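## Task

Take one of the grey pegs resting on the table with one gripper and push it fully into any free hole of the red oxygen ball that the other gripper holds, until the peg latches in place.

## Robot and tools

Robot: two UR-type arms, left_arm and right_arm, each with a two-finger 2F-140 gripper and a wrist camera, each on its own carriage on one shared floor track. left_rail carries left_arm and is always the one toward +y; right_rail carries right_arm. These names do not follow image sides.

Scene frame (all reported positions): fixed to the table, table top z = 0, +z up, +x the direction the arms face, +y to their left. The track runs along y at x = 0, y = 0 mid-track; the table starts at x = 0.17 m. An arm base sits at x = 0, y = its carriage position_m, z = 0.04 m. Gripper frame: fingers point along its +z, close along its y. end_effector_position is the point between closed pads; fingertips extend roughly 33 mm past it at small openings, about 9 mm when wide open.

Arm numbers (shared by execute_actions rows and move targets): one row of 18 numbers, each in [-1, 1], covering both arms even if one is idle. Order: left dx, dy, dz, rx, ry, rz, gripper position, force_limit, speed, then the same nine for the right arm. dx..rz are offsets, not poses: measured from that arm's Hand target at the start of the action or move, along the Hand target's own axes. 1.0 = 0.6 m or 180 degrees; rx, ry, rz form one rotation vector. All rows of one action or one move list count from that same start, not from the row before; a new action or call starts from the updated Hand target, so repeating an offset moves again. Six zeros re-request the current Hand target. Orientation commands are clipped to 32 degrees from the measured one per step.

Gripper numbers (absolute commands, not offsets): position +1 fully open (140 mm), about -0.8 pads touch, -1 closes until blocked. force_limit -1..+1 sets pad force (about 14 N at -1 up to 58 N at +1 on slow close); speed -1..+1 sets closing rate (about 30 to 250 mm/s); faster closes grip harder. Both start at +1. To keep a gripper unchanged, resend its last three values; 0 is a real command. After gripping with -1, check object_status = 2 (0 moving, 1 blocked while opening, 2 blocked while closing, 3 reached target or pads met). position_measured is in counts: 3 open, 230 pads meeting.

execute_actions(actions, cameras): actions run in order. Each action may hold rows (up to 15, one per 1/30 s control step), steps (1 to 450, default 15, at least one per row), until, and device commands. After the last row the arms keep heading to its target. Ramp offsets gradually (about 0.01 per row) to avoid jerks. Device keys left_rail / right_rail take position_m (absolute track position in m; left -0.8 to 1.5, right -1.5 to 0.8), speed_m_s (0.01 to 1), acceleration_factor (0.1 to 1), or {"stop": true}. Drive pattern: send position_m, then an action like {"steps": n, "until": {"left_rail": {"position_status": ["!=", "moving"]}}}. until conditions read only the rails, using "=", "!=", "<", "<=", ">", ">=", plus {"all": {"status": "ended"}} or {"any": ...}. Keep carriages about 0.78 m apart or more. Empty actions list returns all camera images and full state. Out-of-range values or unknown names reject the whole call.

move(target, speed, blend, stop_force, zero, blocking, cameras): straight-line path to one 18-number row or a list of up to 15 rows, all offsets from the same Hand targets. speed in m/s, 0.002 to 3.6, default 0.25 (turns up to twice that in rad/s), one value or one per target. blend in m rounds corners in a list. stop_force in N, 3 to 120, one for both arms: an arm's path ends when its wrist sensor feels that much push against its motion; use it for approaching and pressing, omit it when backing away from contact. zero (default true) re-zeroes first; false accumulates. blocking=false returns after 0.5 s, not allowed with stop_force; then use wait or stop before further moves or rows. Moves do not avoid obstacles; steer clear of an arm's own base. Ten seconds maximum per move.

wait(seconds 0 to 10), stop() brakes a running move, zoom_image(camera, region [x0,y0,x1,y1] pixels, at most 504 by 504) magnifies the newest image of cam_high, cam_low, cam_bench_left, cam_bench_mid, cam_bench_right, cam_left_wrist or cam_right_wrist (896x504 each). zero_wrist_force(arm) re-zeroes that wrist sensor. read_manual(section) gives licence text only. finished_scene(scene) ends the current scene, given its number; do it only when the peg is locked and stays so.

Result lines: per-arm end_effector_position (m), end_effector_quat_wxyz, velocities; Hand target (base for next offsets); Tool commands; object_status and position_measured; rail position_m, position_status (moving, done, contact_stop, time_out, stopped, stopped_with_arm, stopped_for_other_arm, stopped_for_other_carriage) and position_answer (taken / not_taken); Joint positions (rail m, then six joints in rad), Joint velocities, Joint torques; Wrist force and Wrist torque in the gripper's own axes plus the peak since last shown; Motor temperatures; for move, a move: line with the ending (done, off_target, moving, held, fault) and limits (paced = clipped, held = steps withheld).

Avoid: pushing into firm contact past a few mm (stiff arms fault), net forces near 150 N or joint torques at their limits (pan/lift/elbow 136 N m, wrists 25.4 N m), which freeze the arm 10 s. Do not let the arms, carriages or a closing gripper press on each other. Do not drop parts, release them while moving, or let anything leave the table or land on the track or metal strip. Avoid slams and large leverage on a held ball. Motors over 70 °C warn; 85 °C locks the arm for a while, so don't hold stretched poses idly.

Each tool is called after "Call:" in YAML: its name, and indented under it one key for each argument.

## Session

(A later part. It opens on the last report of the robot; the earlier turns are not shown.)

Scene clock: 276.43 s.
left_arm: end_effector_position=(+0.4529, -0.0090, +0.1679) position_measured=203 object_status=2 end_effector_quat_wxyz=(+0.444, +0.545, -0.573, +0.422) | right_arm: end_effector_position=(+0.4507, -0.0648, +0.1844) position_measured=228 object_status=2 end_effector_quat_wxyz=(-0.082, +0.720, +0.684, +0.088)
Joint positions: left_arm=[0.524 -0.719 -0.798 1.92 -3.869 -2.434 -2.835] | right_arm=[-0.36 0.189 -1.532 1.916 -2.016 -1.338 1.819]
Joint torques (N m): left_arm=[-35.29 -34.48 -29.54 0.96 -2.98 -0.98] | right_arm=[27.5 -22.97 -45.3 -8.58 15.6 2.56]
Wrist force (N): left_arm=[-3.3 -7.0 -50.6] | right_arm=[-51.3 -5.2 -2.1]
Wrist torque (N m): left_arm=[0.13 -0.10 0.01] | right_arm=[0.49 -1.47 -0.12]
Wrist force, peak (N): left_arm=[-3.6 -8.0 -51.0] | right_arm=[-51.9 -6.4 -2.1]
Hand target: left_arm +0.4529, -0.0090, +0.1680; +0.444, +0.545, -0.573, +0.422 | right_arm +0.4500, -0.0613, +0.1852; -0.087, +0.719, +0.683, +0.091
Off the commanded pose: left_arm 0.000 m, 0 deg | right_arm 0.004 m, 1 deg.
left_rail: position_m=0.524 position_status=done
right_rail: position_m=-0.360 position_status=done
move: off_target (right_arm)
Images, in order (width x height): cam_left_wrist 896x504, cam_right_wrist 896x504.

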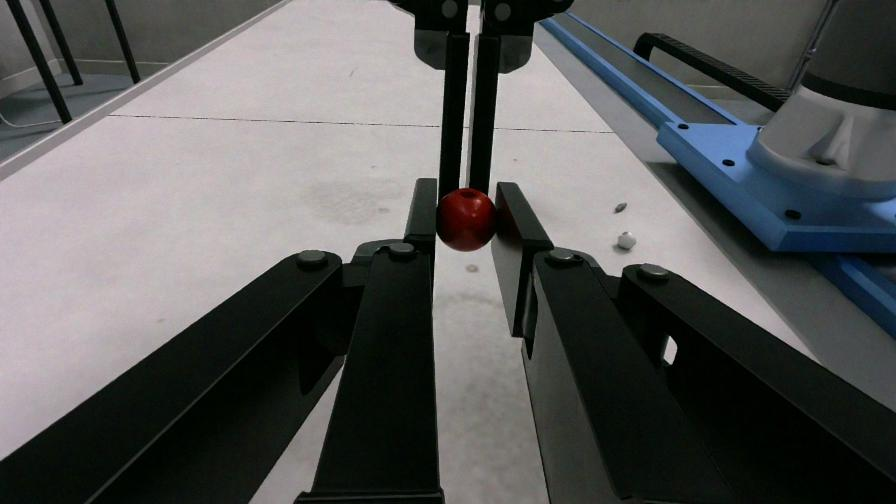

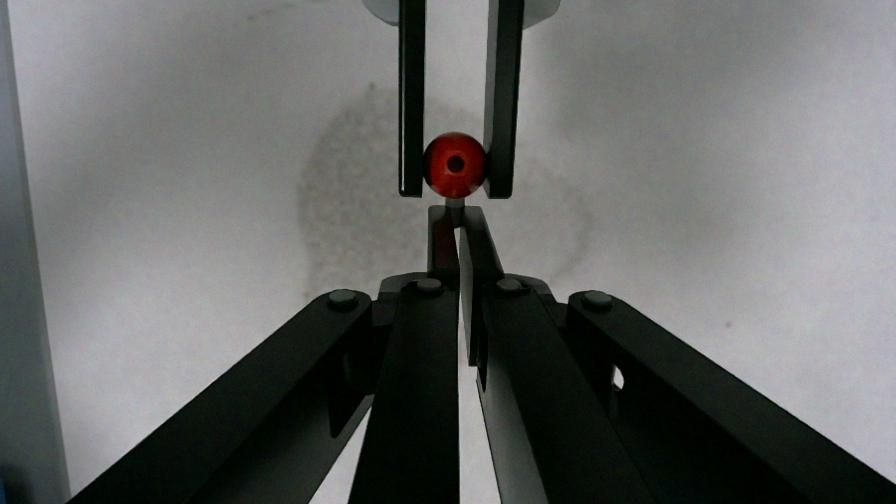

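Call:
move:
  target: [0,0,0,0,0,0,-1,1,0.7,-0.0127,0,0,0,0,0,-1,0.5,-1]
  speed: 0.015
  cameras: ["cam_right_wrist"]

Call:
zoom_image:
  camera: "cam_right_wrist"
  region: [398, 120, 518, 240]

Scene clock: 280.00 s.
left_arm: end_effector_position=(+0.4528, -0.0091, +0.1680) position_measured=203 object_status=2 end_effector_quat_wxyz=(+0.444, +0.545, -0.573, +0.422) | right_arm: end_effector_position=(+0.4496, -0.0681, +0.1835) position_measured=228 object_status=2 end_effector_quat_wxyz=(-0.087, +0.719, +0.683, +0.091)
Joint positions: left_arm=[0.524 -0.719 -0.798 1.92 -3.869 -2.434 -2.835] | right_arm=[-0.36 0.175 -1.539 1.927 -2.017 -1.325 1.804]
Joint torques (N m): left_arm=[3.16 -34.29 -21.93 -1.73 1.23 -0.95] | right_arm=[-12.54 -37.22 -12.1 -4.51 -5.04 -2.63]
Wrist force (N): left_arm=[1.4 -0.6 11.1] | right_arm=[12.2 0.5 2.1]
Wrist torque (N m): left_arm=[0.04 0.14 0.00] | right_arm=[0.28 0.15 0.15]
Wrist force, peak (N): left_arm=[-3.4 -7.2 -51.0] | right_arm=[-51.9 -5.7 -2.1]
Hand target: left_arm +0.4529, -0.0090, +0.1680; +0.444, +0.545, -0.573, +0.422 | right_arm +0.4496, -0.0686, +0.1833; -0.087, +0.719, +0.683, +0.091
Off the commanded pose: left_arm 0.000 m, 0 deg | right_arm 0.000 m, 0 deg.
left_rail: position_m=0.524 position_status=done
right_rail: position_m=-0.360 position_status=done
move: done
Images, in order (width x height): cam_right_wrist 896x504.

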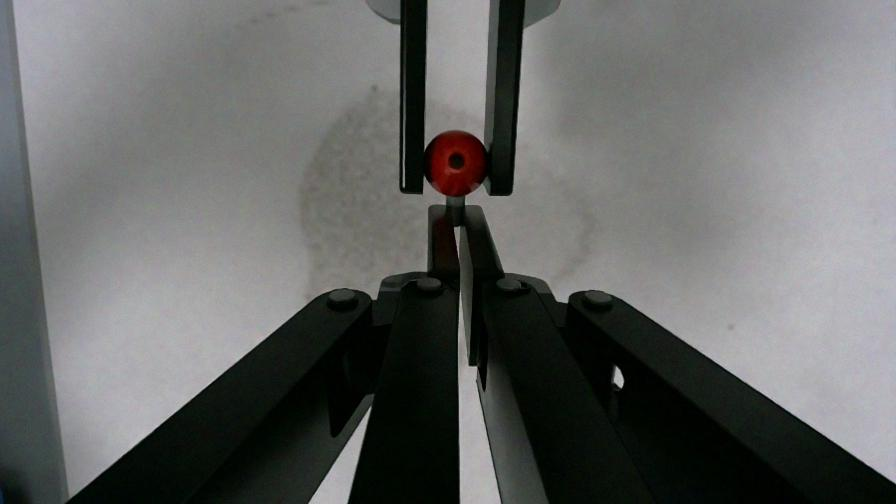

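Scaled by 4.200 from the camera's 896x504 image, which has a finer 1280x720 frame.

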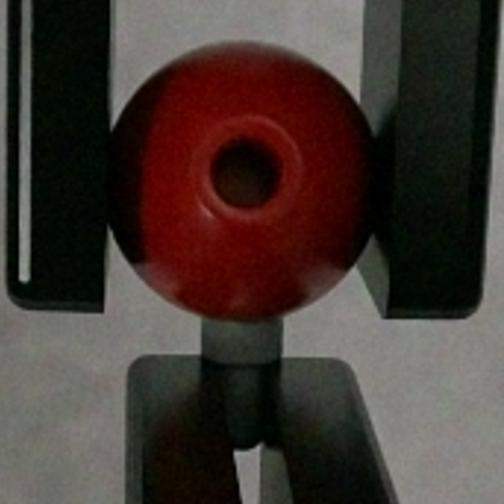

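Call:
move:
  target: [0,0,0,0,0,0,-1,1,0.7,-0.0013,0,0,0,0,0,-1,0.5,-1]
  speed: 0.01
  cameras: ["cam_right_wrist"]

Call:
zoom_image:
  camera: "cam_right_wrist"
  region: [398, 120, 518, 240]

Scene clock: 283.30 s.
left_arm: end_effector_position=(+0.4529, -0.0090, +0.1680) position_measured=203 object_status=2 end_effector_quat_wxyz=(+0.444, +0.545, -0.573, +0.422) | right_arm: end_effector_position=(+0.4496, -0.0694, +0.1831) position_measured=228 object_status=2 end_effector_quat_wxyz=(-0.087, +0.719, +0.683, +0.091)
Joint positions: left_arm=[0.524 -0.719 -0.798 1.92 -3.869 -2.434 -2.835] | right_arm=[-0.36 0.173 -1.54 1.929 -2.017 -1.325 1.802]
Joint torques (N m): left_arm=[7.92 -34.05 -1.19 -3.18 -1.74 -0.84] | right_arm=[-8.33 -38.19 -14 -2.34 1.89 -2.61]
Wrist force (N): left_arm=[0.1 0.6 -0.1] | right_arm=[1.2 1.1 0.8]
Wrist torque (N m): left_arm=[0.06 0.16 0.00] | right_arm=[0.17 -0.17 0.17]
Wrist force, peak (N): left_arm=[1.2 -0.9 10.0] | right_arm=[11.4 0.4 2.1]
Hand target: left_arm +0.4529, -0.0090, +0.1680; +0.444, +0.545, -0.573, +0.422 | right_arm +0.4496, -0.0694, +0.1831; -0.087, +0.719, +0.683, +0.091
Off the commanded pose: left_arm 0.000 m, 0 deg | right_arm 0.000 m, 0 deg.
left_rail: position_m=0.524 position_status=done
right_rail: position_m=-0.360 position_status=done
move: done
Images, in order (width x height): cam_right_wrist 896x504.

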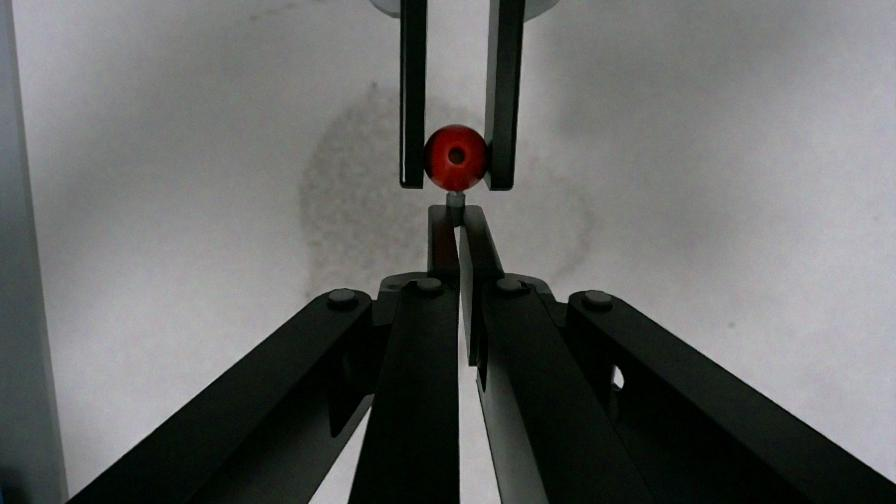

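Scaled by 4.200 from the camera's 896x504 image, which has a finer 1280x720 frame.

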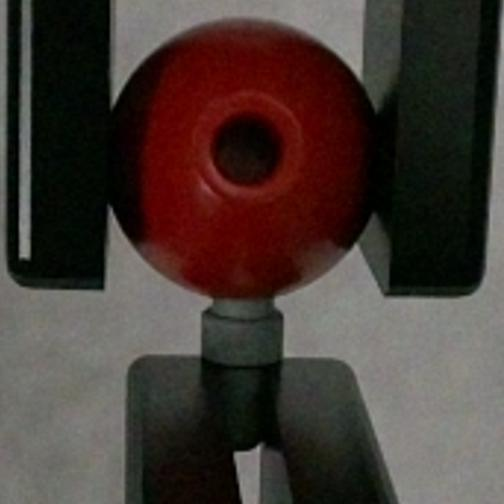

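Call:
move:
  target: [0,0,0,0,0,0,-1,1,0.7,0.0015,0,0,0,0,0,-1,0.5,-1]
  speed: 0.01

Call:
move:
  target: [0,0,0,0,0,0,-1,1,0.7,0.0008,0,0,0,0,0,-1,0.5,-1]
  speed: 0.01

Call:
move:
  target: [0,0,0,0,0,0,-1,1,0.7,0.0008,0,0,0,0,0,-1,0.5,-1]
  speed: 0.01

Call:
move:
  target: [0,0,0,0,0,0,-1,1,0.7,0.0008,0,0,0,0,0,-1,0.5,-1]
  speed: 0.01

Call:
move:
  target: [0,0,0,0,0,0,-1,1,0.7,0.0008,0,0,0,0,0,-1,0.5,-1]
  speed: 0.01
  cameras: ["cam_right_wrist"]

Call:
zoom_image:
  camera: "cam_right_wrist"
  region: [398, 120, 518, 240]

Scene clock: 289.40 s.
left_arm: end_effector_position=(+0.4529, -0.0090, +0.1680) position_measured=203 object_status=2 end_effector_quat_wxyz=(+0.444, +0.545, -0.573, +0.422) | right_arm: end_effector_position=(+0.4496, -0.0686, +0.1834) position_measured=228 object_status=2 end_effector_quat_wxyz=(-0.087, +0.719, +0.683, +0.091)
Joint positions: left_arm=[0.524 -0.719 -0.798 1.92 -3.869 -2.434 -2.835] | right_arm=[-0.36 0.174 -1.539 1.927 -2.017 -1.325 1.804]
Joint torques (N m): left_arm=[-5.27 -34.29 -2.6 -1.62 0.07 -0.82] | right_arm=[9.72 -17.29 -34.14 -3.04 -0.27 2.45]
Wrist force (N): left_arm=[0.7 -0.4 -3.2] | right_arm=[-1.7 0.5 1.1]
Wrist torque (N m): left_arm=[0.03 0.14 0.01] | right_arm=[0.22 -0.31 0.02]
Wrist force, peak (N): left_arm=[0.7 -0.4 -3.2] | right_arm=[-1.8 0.5 1.0]
Hand target: left_arm +0.4529, -0.0090, +0.1680; +0.444, +0.545, -0.573, +0.422 | right_arm +0.4496, -0.0685, +0.1834; -0.087, +0.719, +0.683, +0.091
Off the commanded pose: left_arm 0.000 m, 0 deg | right_arm 0.000 m, 0 deg.
left_rail: position_m=0.524 position_status=done
right_rail: position_m=-0.360 position_status=done
move: done

Scene clock: 290.10 s.
left_arm: end_effector_position=(+0.4529, -0.0090, +0.1680) position_measured=203 object_status=2 end_effector_quat_wxyz=(+0.444, +0.545, -0.573, +0.422) | right_arm: end_effector_position=(+0.4496, -0.0681, +0.1835) position_measured=228 object_status=2 end_effector_quat_wxyz=(-0.087, +0.719, +0.683, +0.091)
Joint positions: left_arm=[0.524 -0.719 -0.798 1.92 -3.869 -2.434 -2.835] | right_arm=[-0.36 0.175 -1.539 1.927 -2.016 -1.325 1.805]
Joint torques (N m): left_arm=[-5.81 -34.61 -2.68 -1.72 0.43 -0.72] | right_arm=[10.83 -17.97 -33.73 -0.83 0.91 2.41]
Wrist force (N): left_arm=[0.6 0.8 -5.6] | right_arm=[-4.4 1.3 0.6]
Wrist torque (N m): left_arm=[0.07 0.11 0.01] | right_arm=[0.20 -0.36 0.04]
Wrist force, peak (N): left_arm=[0.6 0.5 -6.1] | right_arm=[-4.9 1.2 0.8]
Hand target: left_arm +0.4529, -0.0090, +0.1680; +0.444, +0.545, -0.573, +0.422 | right_arm +0.4496, -0.0681, +0.1835; -0.087, +0.719, +0.683, +0.091
Off the commanded pose: left_arm 0.000 m, 0 deg | right_arm 0.000 m, 0 deg.
left_rail: position_m=0.524 position_status=done
right_rail: position_m=-0.360 position_status=done
move: done

Scene clock: 290.80 s.
left_arm: end_effector_position=(+0.4529, -0.0090, +0.1680) position_measured=203 object_status=2 end_effector_quat_wxyz=(+0.444, +0.545, -0.573, +0.422) | right_arm: end_effector_position=(+0.4497, -0.0676, +0.1836) position_measured=228 object_status=2 end_effector_quat_wxyz=(-0.087, +0.719, +0.683, +0.091)
Joint positions: left_arm=[0.524 -0.719 -0.798 1.92 -3.869 -2.434 -2.835] | right_arm=[-0.36 0.176 -1.538 1.926 -2.016 -1.325 1.806]
Joint torques (N m): left_arm=[-4.89 -33.77 -3.1 -1.47 0.77 -0.58] | right_arm=[11.79 -18.56 -34.04 -1.18 1.92 2.51]
Wrist force (N): left_arm=[0.3 0.7 -8.9] | right_arm=[-7.9 1.5 0.5]
Wrist torque (N m): left_arm=[0.03 0.12 0.00] | right_arm=[0.22 -0.44 0.03]
Wrist force, peak (N): left_arm=[0.3 0.7 -8.9] | right_arm=[-7.9 1.5 0.5]
Hand target: left_arm +0.4529, -0.0090, +0.1680; +0.444, +0.545, -0.573, +0.422 | right_arm +0.4497, -0.0676, +0.1836; -0.087, +0.719, +0.683, +0.091
Off the commanded pose: left_arm 0.000 m, 0 deg | right_arm 0.000 m, 0 deg.
left_rail: position_m=0.524 position_status=done
right_rail: position_m=-0.360 position_status=done
move: done

Scene clock: 291.50 s.
left_arm: end_effector_position=(+0.4529, -0.0090, +0.1680) position_measured=203 object_status=2 end_effector_quat_wxyz=(+0.444, +0.545, -0.573, +0.422) | right_arm: end_effector_position=(+0.4497, -0.0672, +0.1837) position_measured=228 object_status=2 end_effector_quat_wxyz=(-0.087, +0.719, +0.683, +0.091)
Joint positions: left_arm=[0.524 -0.719 -0.798 1.92 -3.869 -2.434 -2.835] | right_arm=[-0.36 0.177 -1.538 1.925 -2.016 -1.325 1.807]
Joint torques (N m): left_arm=[-5.55 -34.9 -3.78 -1.67 1.16 -0.79] | right_arm=[13.24 -19.08 -34.72 -1.53 3.05 2.45]
Wrist force (N): left_arm=[0.2 0.7 -12.1] | right_arm=[-11.2 1.5 0.3]
Wrist torque (N m): left_arm=[0.01 0.08 0.00] | right_arm=[0.19 -0.48 0.03]
Wrist force, peak (N): left_arm=[0.2 0.7 -12.1] | right_arm=[-11.2 1.5 0.3]
Hand target: left_arm +0.4529, -0.0090, +0.1680; +0.444, +0.545, -0.573, +0.422 | right_arm +0.4497, -0.0671, +0.1837; -0.087, +0.719, +0.683, +0.091
Off the commanded pose: left_arm 0.000 m, 0 deg | right_arm 0.000 m, 0 deg.
left_rail: position_m=0.524 position_status=done
right_rail: position_m=-0.360 position_status=done
move: done

Scene clock: 292.20 s.
left_arm: end_effector_position=(+0.4529, -0.0090, +0.1680) position_measured=203 object_status=2 end_effector_quat_wxyz=(+0.444, +0.545, -0.573, +0.422) | right_arm: end_effector_position=(+0.4497, -0.0667, +0.1838) position_measured=228 object_status=2 end_effector_quat_wxyz=(-0.087, +0.719, +0.683, +0.091)
Joint positions: left_arm=[0.524 -0.719 -0.798 1.92 -3.869 -2.434 -2.835] | right_arm=[-0.36 0.178 -1.537 1.924 -2.016 -1.325 1.808]
Joint torques (N m): left_arm=[-5.78 -34.76 -3.21 -1.53 1.36 -0.68] | right_arm=[15.56 -19.18 -36.16 -1.73 4.6 2.48]
Wrist force (N): left_arm=[-0.2 1.2 -16.2] | right_arm=[-15.5 1.8 0.0]
Wrist torque (N m): left_arm=[0.02 0.09 0.00] | right_arm=[0.17 -0.66 0.02]
Wrist force, peak (N): left_arm=[-0.2 1.2 -16.2] | right_arm=[-15.5 1.9 0.0]
Hand target: left_arm +0.4529, -0.0090, +0.1680; +0.444, +0.545, -0.573, +0.422 | right_arm +0.4497, -0.0667, +0.1838; -0.087, +0.719, +0.683, +0.091
Off the commanded pose: left_arm 0.000 m, 0 deg | right_arm 0.000 m, 0 deg.
left_rail: position_m=0.524 position_status=done
right_rail: position_m=-0.360 position_status=done
move: done
Images, in order (width x height): cam_right_wrist 896x504.

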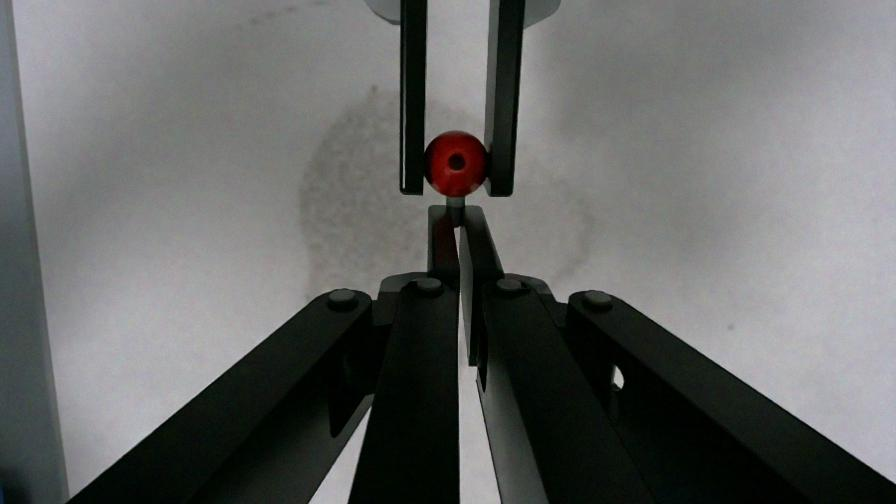

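Scaled by 4.200 from the camera's 896x504 image, which has a finer 1280x720 frame.

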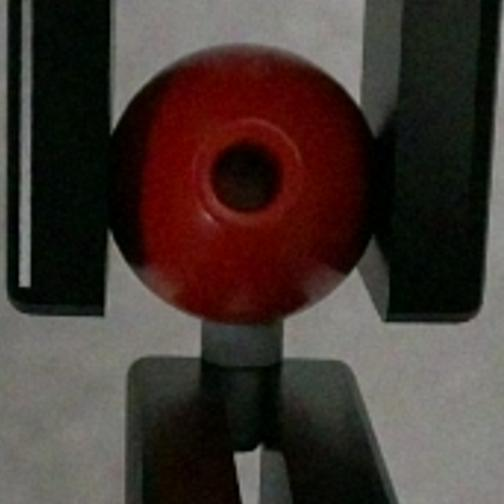

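Call:
zoom_image:
  camera: "cam_right_wrist"
  region: [430, 170, 486, 226]

Scaled by 9.000 from the camera's 896x504 image, which has a finer 1280x720 frame.

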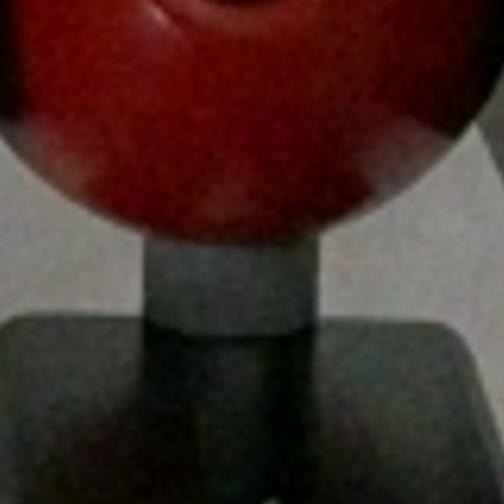

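Call:
move:
  target: [0,0,0,0,0,0,-1,1,0.7,-0.003,0,0,0,0,0,-1,0.5,-1]
  speed: 0.01

Call:
move:
  target: [0,0,0,0,0,0,-1,1,0.7,-0.0006,0,0,0,0,0,-1,0.5,-1]
  speed: 0.01

Call:
move:
  target: [0,0,0,0,0,0,-1,1,0.7,-0.0006,0,0,0,0,0,-1,0.5,-1]
  speed: 0.01
  cameras: ["cam_right_wrist"]

Call:
zoom_image:
  camera: "cam_right_wrist"
  region: [430, 170, 486, 226]

Scene clock: 312.33 s.
left_arm: end_effector_position=(+0.4529, -0.0090, +0.1680) position_measured=203 object_status=2 end_effector_quat_wxyz=(+0.444, +0.545, -0.573, +0.422) | right_arm: end_effector_position=(+0.4496, -0.0681, +0.1835) position_measured=228 object_status=2 end_effector_quat_wxyz=(-0.087, +0.719, +0.683, +0.091)
Joint positions: left_arm=[0.524 -0.719 -0.798 1.92 -3.869 -2.434 -2.835] | right_arm=[-0.36 0.175 -1.539 1.927 -2.017 -1.325 1.805]
Joint torques (N m): left_arm=[-2.84 -34.18 -5.01 -1.54 1.04 -0.69] | right_arm=[-12.05 -36.03 -11.88 -4.97 -3.56 -2.48]
Wrist force (N): left_arm=[1.3 0.1 9.9] | right_arm=[11.8 0.9 1.6]
Wrist torque (N m): left_arm=[-0.01 0.15 0.00] | right_arm=[0.18 0.07 0.16]
Wrist force, peak (N): left_arm=[-0.1 1.3 -17.5] | right_arm=[-16.8 1.9 0.1]
Hand target: left_arm +0.4529, -0.0090, +0.1680; +0.444, +0.545, -0.573, +0.422 | right_arm +0.4496, -0.0684, +0.1834; -0.087, +0.719, +0.683, +0.091
Off the commanded pose: left_arm 0.000 m, 0 deg | right_arm 0.000 m, 0 deg.
left_rail: position_m=0.524 position_status=done
right_rail: position_m=-0.360 position_status=done
move: done

Scene clock: 313.03 s.
left_arm: end_effector_position=(+0.4529, -0.0090, +0.1680) position_measured=203 object_status=2 end_effector_quat_wxyz=(+0.444, +0.545, -0.573, +0.422) | right_arm: end_effector_position=(+0.4496, -0.0687, +0.1833) position_measured=228 object_status=2 end_effector_quat_wxyz=(-0.087, +0.719, +0.683, +0.091)
Joint positions: left_arm=[0.524 -0.719 -0.798 1.92 -3.869 -2.434 -2.835] | right_arm=[-0.36 0.174 -1.539 1.928 -2.017 -1.325 1.804]
Joint torques (N m): left_arm=[5.04 -34.15 -4.93 -1.63 0.79 -0.74] | right_arm=[-9.92 -37.59 -13.57 -5 -2 -2.45]
Wrist force (N): left_arm=[0.7 -0.6 4.3] | right_arm=[6.1 0.4 1.0]
Wrist torque (N m): left_arm=[0.03 0.17 0.00] | right_arm=[0.24 -0.11 0.15]
Wrist force, peak (N): left_arm=[1.2 0.1 9.6] | right_arm=[11.5 0.7 1.6]
Hand target: left_arm +0.4529, -0.0090, +0.1680; +0.444, +0.545, -0.573, +0.422 | right_arm +0.4496, -0.0687, +0.1833; -0.087, +0.719, +0.683, +0.091
Off the commanded pose: left_arm 0.000 m, 0 deg | right_arm 0.000 m, 0 deg.
left_rail: position_m=0.524 position_status=done
right_rail: position_m=-0.360 position_status=done
move: done

Scene clock: 313.73 s.
left_arm: end_effector_position=(+0.4529, -0.0090, +0.1680) position_measured=203 object_status=2 end_effector_quat_wxyz=(+0.444, +0.545, -0.573, +0.422) | right_arm: end_effector_position=(+0.4496, -0.0691, +0.1832) position_measured=228 object_status=2 end_effector_quat_wxyz=(-0.087, +0.719, +0.683, +0.091)
Joint positions: left_arm=[0.524 -0.719 -0.798 1.92 -3.869 -2.434 -2.835] | right_arm=[-0.36 0.173 -1.54 1.928 -2.017 -1.325 1.803]
Joint torques (N m): left_arm=[9.85 -34.66 -4.99 -1.6 0.42 -0.68] | right_arm=[-7.96 -38.37 -14.08 -5.28 1.76 -2.53]
Wrist force (N): left_arm=[0.7 0.4 0.3] | right_arm=[1.7 1.5 1.5]
Wrist torque (N m): left_arm=[0.05 0.12 0.00] | right_arm=[0.30 -0.22 0.16]
Wrist force, peak (N): left_arm=[1.0 -0.5 4.4] | right_arm=[6.0 0.4 1.3]
Hand target: left_arm +0.4529, -0.0090, +0.1680; +0.444, +0.545, -0.573, +0.422 | right_arm +0.4496, -0.0691, +0.1832; -0.087, +0.719, +0.683, +0.091
Off the commanded pose: left_arm 0.000 m, 0 deg | right_arm 0.000 m, 0 deg.
left_rail: position_m=0.524 position_status=done
right_rail: position_m=-0.360 position_status=done
move: done
Images, in order (width x height): cam_right_wrist 896x504.

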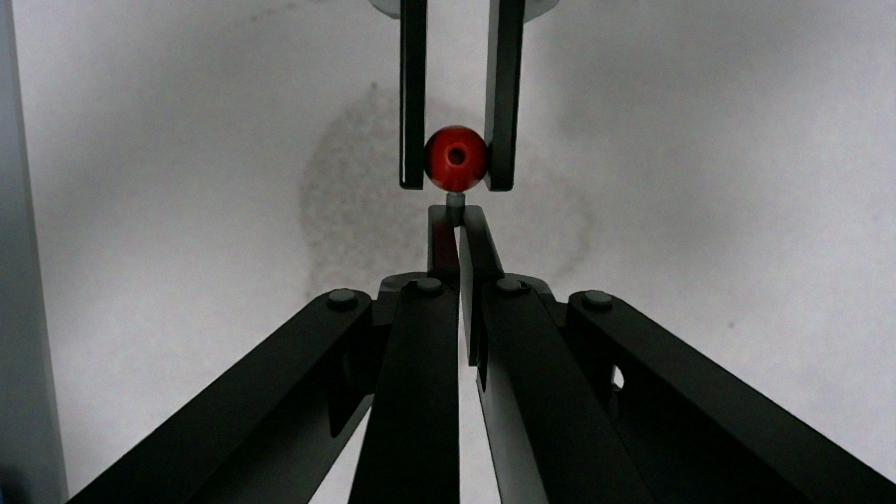

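Scaled by 9.000 from the camera's 896x504 image, which has a finer 1280x720 frame.

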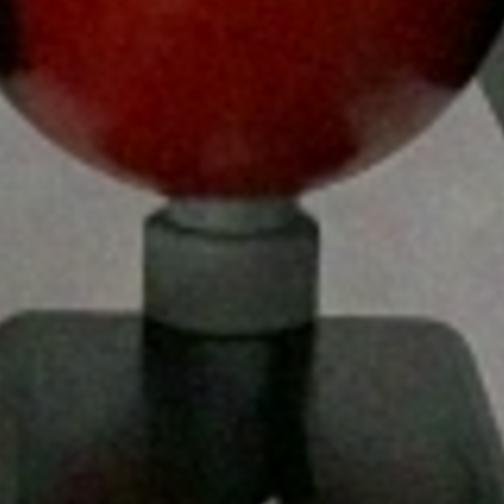

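Call:
move:
  target:
    - [0,0,0,0,0,0,-1,1,0.7,0.005,0,0,0,0,0,-1,0.5,-1]
    - [0,0,0,0,0,0,-1,1,0.7,0.0027,0,0,0,0,0,-1,0.5,-1]
    - [0,0,0,0,0,0,-1,1,0.7,0.0027,0,0,0,0,0,-0.3,0.5,-0.5]
    - [0,0,0,0,0,0,-1,1,0.7,0.0027,0,-0.12,0,0,0,-0.3,0.5,-0.5]
  speed: [0.01,0.01,0.01,0.1]
  cameras: ["cam_right_wrist","cam_left_wrist","cam_bench_mid"]

Call:
zoom_image:
  camera: "cam_right_wrist"
  region: [398, 120, 518, 240]

Call:
zoom_image:
  camera: "cam_bench_mid"
  region: [410, 190, 470, 230]

Scene clock: 352.90 s.
left_arm: end_effector_position=(+0.4529, -0.0090, +0.1680) position_measured=203 object_status=2 end_effector_quat_wxyz=(+0.444, +0.545, -0.573, +0.422) | right_arm: end_effector_position=(+0.4487, -0.0855, +0.2532) position_measured=167 object_status=3 end_effector_quat_wxyz=(-0.087, +0.719, +0.683, +0.091)
Joint positions: left_arm=[0.524 -0.719 -0.798 1.92 -3.869 -2.434 -2.835] | right_arm=[-0.36 0.139 -1.609 1.808 -1.819 -1.323 1.768]
Joint torques (N m): left_arm=[-8.04 -34.68 -7.51 -1.59 -2.02 -0.46] | right_arm=[-7.43 -35.33 -33.02 -0.37 2.15 -2.62]
Wrist force (N): left_arm=[-0.5 0.2 -0.4] | right_arm=[1.5 1.7 0.6]
Wrist torque (N m): left_arm=[0.05 0.11 0.00] | right_arm=[0.34 -0.26 0.17]
Wrist force, peak (N): left_arm=[-0.3 1.3 -15.5] | right_arm=[-14.7 2.5 0.9]
Hand target: left_arm +0.4529, -0.0090, +0.1680; +0.444, +0.545, -0.573, +0.422 | right_arm +0.4487, -0.0855, +0.2533; -0.087, +0.719, +0.683, +0.091
Off the commanded pose: left_arm 0.000 m, 0 deg | right_arm 0.000 m, 0 deg.
left_rail: position_m=0.524 position_status=done
right_rail: position_m=-0.360 position_status=done
move: done
Images, in order (width x height): cam_bench_mid 896x504, cam_left_wrist 896x504, cam_right_wrist 896x504.

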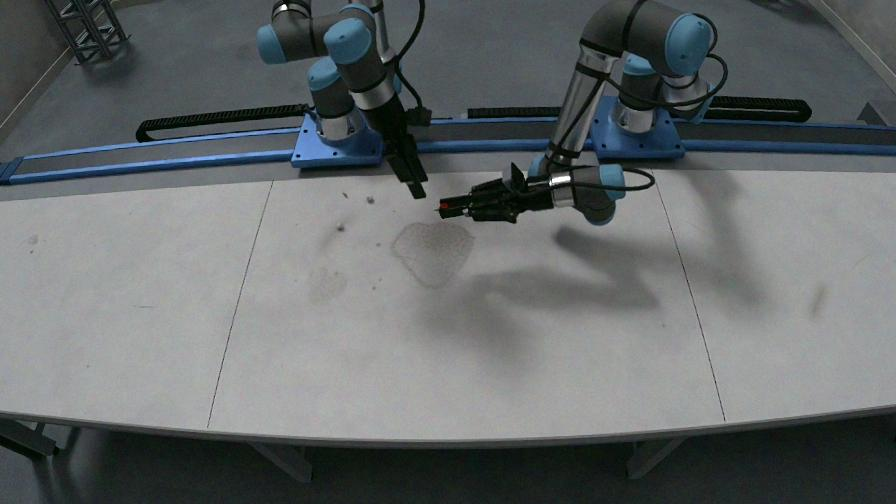

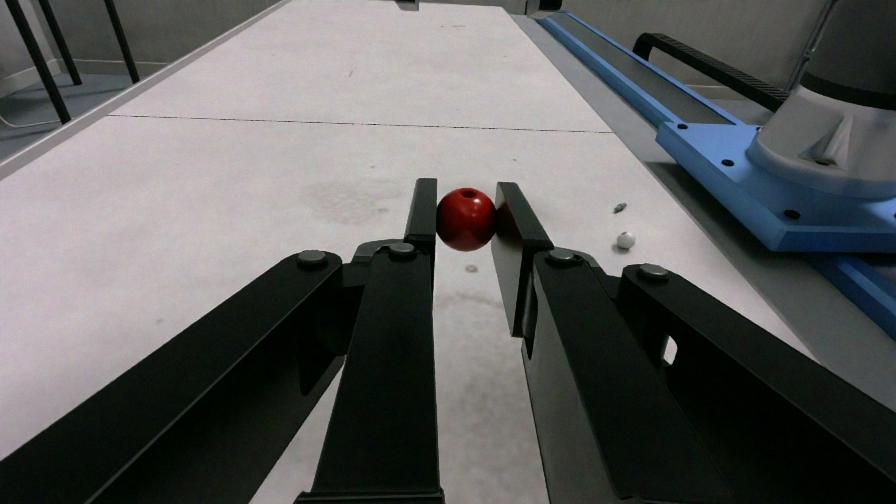

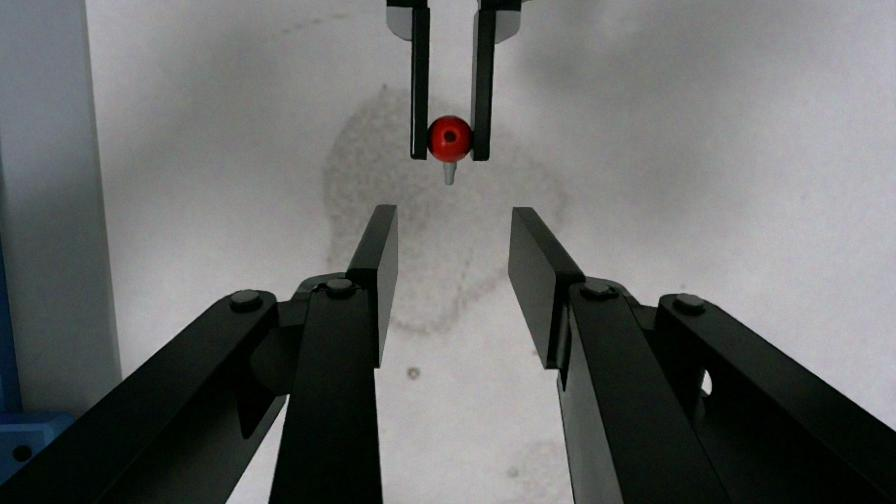

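Scaled by 4.200 from the camera's 896x504 image, which has a finer 1280x720 frame.

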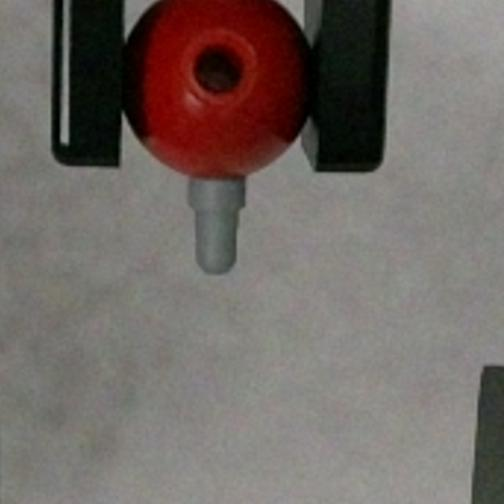

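Scaled by 8.400 from the camera's 896x504 image, which has a finer 1280x720 frame.

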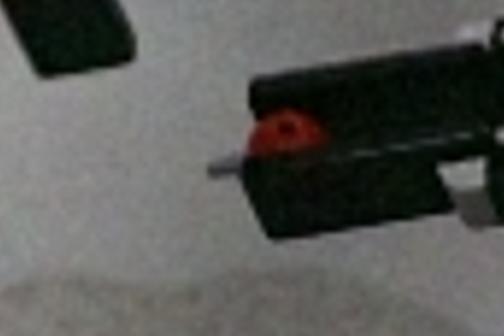

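Call:
move:
  target:
    - [0,0,0,0,0.08,0,-1,1,0.7,-0.12,0,0,0,0.1,0,-1,-0.5,-0.5]
    - [0,0,0,0,0.1556,0,-1,1,0.7,-0.0719,0.0005,0.0848,-0.002,0.3443,-0.0034,-1,-0.5,-0.5]
  speed: 0.15
  blend: [0.03,0]
  cameras: ["cam_right_wrist","cam_left_wrist","cam_bench_mid"]

Call:
zoom_image:
  camera: "cam_bench_mid"
  region: [410, 190, 470, 230]

Scene clock: 374.67 s.
left_arm: end_effector_position=(+0.4530, -0.0091, +0.1694) position_measured=203 object_status=2 end_effector_quat_wxyz=(+0.522, +0.477, -0.503, +0.497) | right_arm: end_effector_position=(+0.4458, -0.1447, +0.2246) position_measured=232 object_status=3 end_effector_quat_wxyz=(-0.256, +0.672, +0.640, +0.271)
Joint positions: left_arm=[0.524 -0.704 -0.545 1.739 -4.399 -2.487 -3.19] | right_arm=[-0.36 -0.311 -1.677 2.075 -1.73 -0.839 1.217]
Joint torques (N m): left_arm=[1.07 -44.27 -10.13 -1.13 0.4 0.16] | right_arm=[-7.7 -9.44 -13.06 0.46 3.03 -2.42]
Wrist force (N): left_arm=[-0.8 -0.4 -0.7] | right_arm=[2.0 2.4 1.6]
Wrist torque (N m): left_arm=[-0.09 0.12 0.10] | right_arm=[0.48 -0.30 0.16]
Wrist force, peak (N): left_arm=[-4.7 0.2 -0.3] | right_arm=[2.4 2.4 1.6]
Hand target: left_arm +0.4530, -0.0091, +0.1694; +0.522, +0.477, -0.503, +0.497 (not the last commanded pose) | right_arm +0.4457, -0.1447, +0.2246; -0.256, +0.672, +0.640, +0.271 (not the last commanded pose)
Tool commands: left_gripper/position=-1.0 left_gripper/force_limit=+1.0 left_gripper/speed=+0.701961 right_gripper/position=-1.0 right_gripper/force_limit=-0.5 right_gripper/speed=-0.5
Off the commanded pose: left_arm 0.001 m, 11 deg | right_arm 0.044 m, 33 deg.
FORCE FAULT: contact force on the left arm reached its limit, and that arm stopped for 10 seconds. The contact can be on any part of that arm, not only on its tool. That arm's remaining commands of this call were not run. That arm's target is now where it stood when the stop ended, not its last command. That arm accepts commands again.
left_rail: position_m=0.524 position_status=done
right_rail: position_m=-0.360 position_status=done
move: fault (left_arm), off_target (right_arm; braked at the fault stop of left_arm); path passed 1 of 2 targets
Images, in order (width x height): cam_bench_mid 896x504, cam_left_wrist 896x504, cam_right_wrist 896x504.

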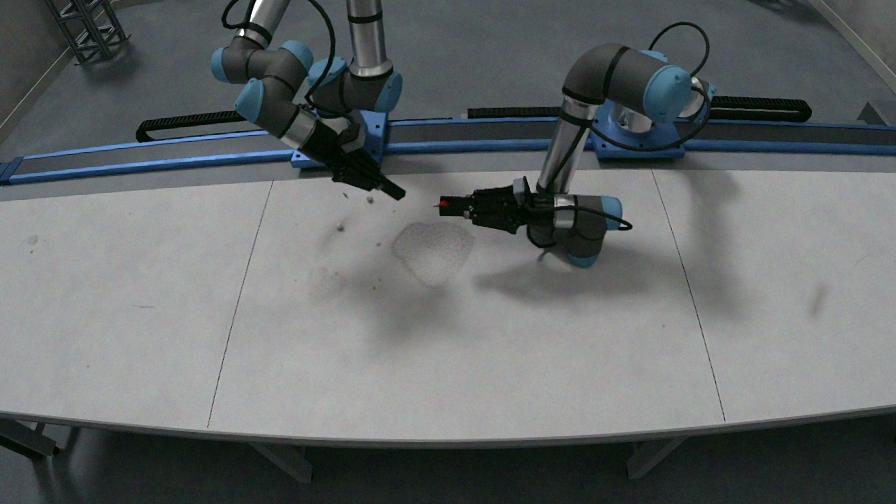

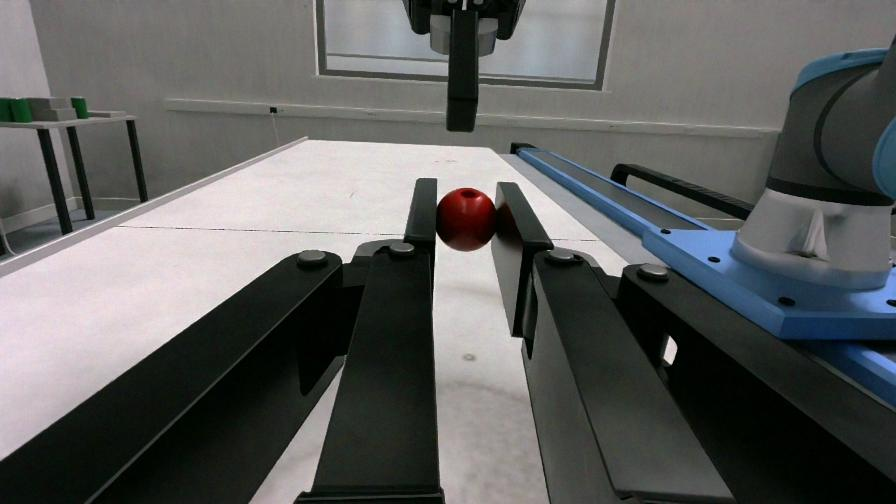

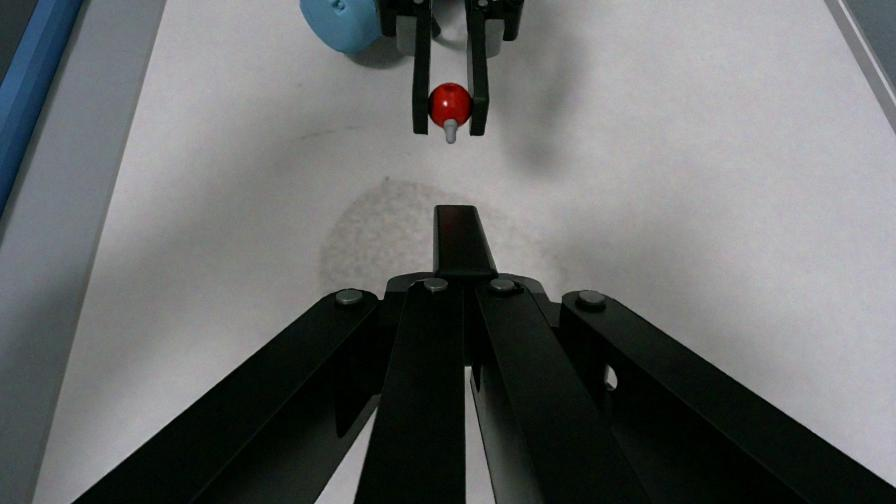

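Scaled by 8.400 from the camera's 896x504 image, which has a finer 1280x720 frame.

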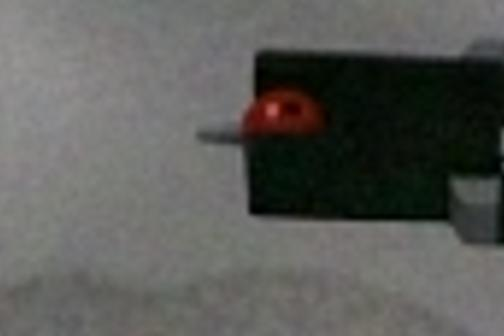

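Call:
move:
  target: [0.042,0,0,0,0,0,-1,1,0.7,0,0,0,0,0,0,-1,-0.5,-0.5]
  speed: 0.05

Call:
move:
  target: [0,0,0,0,0,0,-1,1,0.7,0.0032,0.0005,0.0628,0,0.2444,0,-1,-0.5,-0.5]
  speed: 0.12
  cameras: ["cam_right_wrist","cam_left_wrist","cam_bench_mid"]

Call:
zoom_image:
  camera: "cam_bench_mid"
  region: [400, 180, 460, 220]

Call:
zoom_image:
  camera: "cam_right_wrist"
  region: [398, 80, 518, 240]

Scene clock: 387.67 s.
left_arm: end_effector_position=(+0.4531, -0.0081, +0.1944) position_measured=203 object_status=2 end_effector_quat_wxyz=(+0.522, +0.477, -0.503, +0.497) | right_arm: end_effector_position=(+0.4457, -0.1447, +0.2246) position_measured=232 object_status=3 end_effector_quat_wxyz=(-0.256, +0.672, +0.640, +0.271)
Joint positions: left_arm=[0.524 -0.702 -0.6 1.76 -4.365 -2.489 -3.191] | right_arm=[-0.36 -0.311 -1.677 2.075 -1.73 -0.839 1.217]
Joint torques (N m): left_arm=[8.33 -54.59 0.6 0.17 -1.35 1.67] | right_arm=[-7.38 -9.1 -13.72 0.5 3.17 -2.52]
Wrist force (N): left_arm=[-0.6 -0.4 -0.8] | right_arm=[2.2 2.2 1.4]
Wrist torque (N m): left_arm=[-0.07 0.08 0.08] | right_arm=[0.44 -0.34 0.16]
Wrist force, peak (N): left_arm=[-1.8 -0.3 -0.6] | right_arm=[2.5 2.5 1.5]
Hand target: left_arm +0.4531, -0.0081, +0.1946; +0.522, +0.477, -0.503, +0.497 | right_arm +0.4457, -0.1447, +0.2246; -0.256, +0.672, +0.640, +0.271
Off the commanded pose: left_arm 0.000 m, 0 deg | right_arm 0.000 m, 0 deg.
left_rail: position_m=0.524 position_status=done
right_rail: position_m=-0.360 position_status=done
move: done

Scene clock: 391.67 s.
left_arm: end_effector_position=(+0.4531, -0.0081, +0.1946) position_measured=203 object_status=2 end_effector_quat_wxyz=(+0.522, +0.477, -0.503, +0.497) | right_arm: end_effector_position=(+0.4475, -0.1173, +0.1987) position_measured=232 object_status=3 end_effector_quat_wxyz=(-0.477, +0.522, +0.498, +0.503)
Joint positions: left_arm=[0.524 -0.702 -0.601 1.76 -4.364 -2.489 -3.191] | right_arm=[-0.36 -0.466 -1.224 2.063 -0.938 -0.417 0.088]
Joint torques (N m): left_arm=[9.1 -54.29 1.1 0.05 -1.4 1.54] | right_arm=[7.93 -19.69 -22.86 3.74 -1.73 -2.51]
Wrist force (N): left_arm=[-0.7 -0.4 -0.7] | right_arm=[3.1 2.9 3.5]
Wrist torque (N m): left_arm=[-0.08 0.10 0.07] | right_arm=[0.44 -0.62 0.15]
Wrist force, peak (N): left_arm=[-0.9 -0.5 -0.8] | right_arm=[3.3 3.0 3.3]
Hand target: left_arm +0.4531, -0.0081, +0.1946; +0.522, +0.477, -0.503, +0.497 | right_arm +0.4475, -0.1173, +0.1987; -0.477, +0.522, +0.498, +0.503
Off the commanded pose: left_arm 0.000 m, 0 deg | right_arm 0.000 m, 0 deg.
left_rail: position_m=0.524 position_status=done
right_rail: position_m=-0.360 position_status=done
move: done
Images, in order (width x height): cam_bench_mid 896x504, cam_left_wrist 896x504, cam_right_wrist 896x504.

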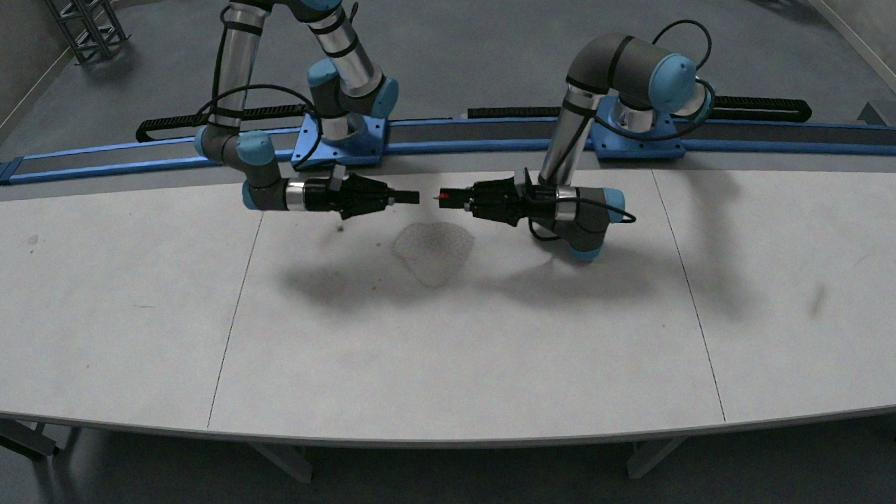

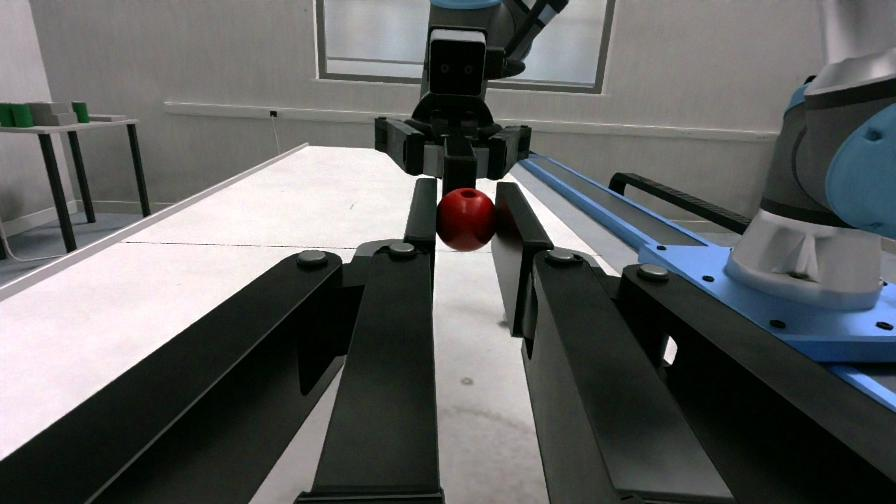

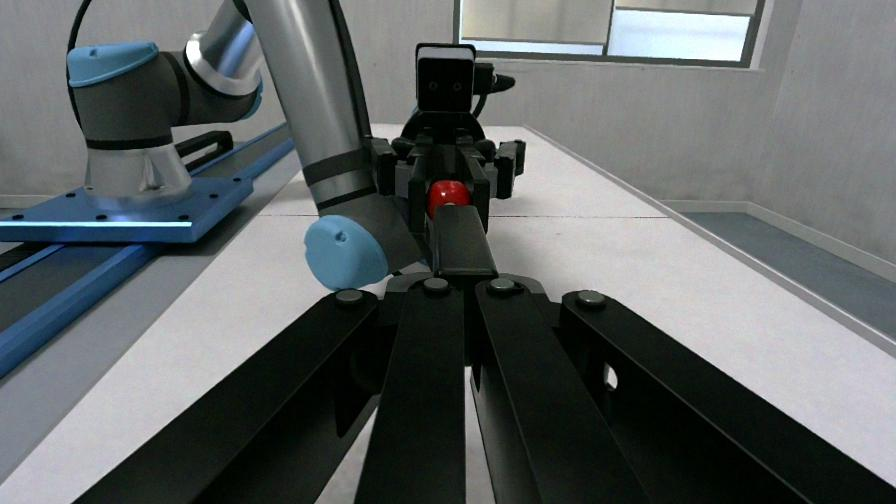

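Scaled by 8.400 from the camera's 896x504 image, which has a finer 1280x720 frame.

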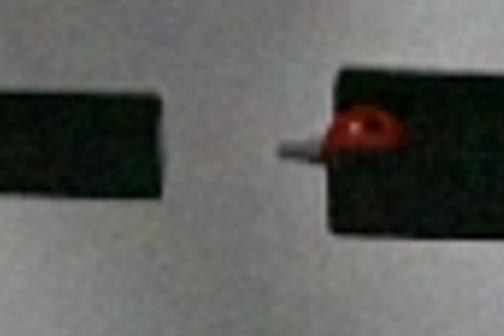

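Scaled by 3.150 from the camera's 896x504 image, which has a finer 1280x720 frame.

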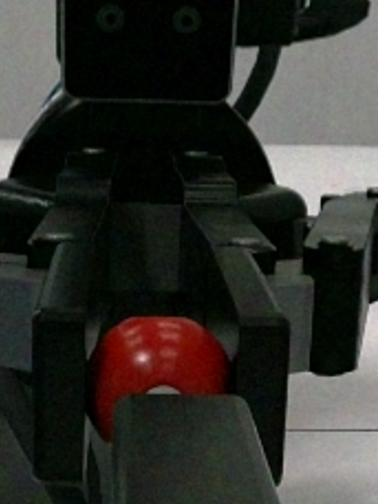

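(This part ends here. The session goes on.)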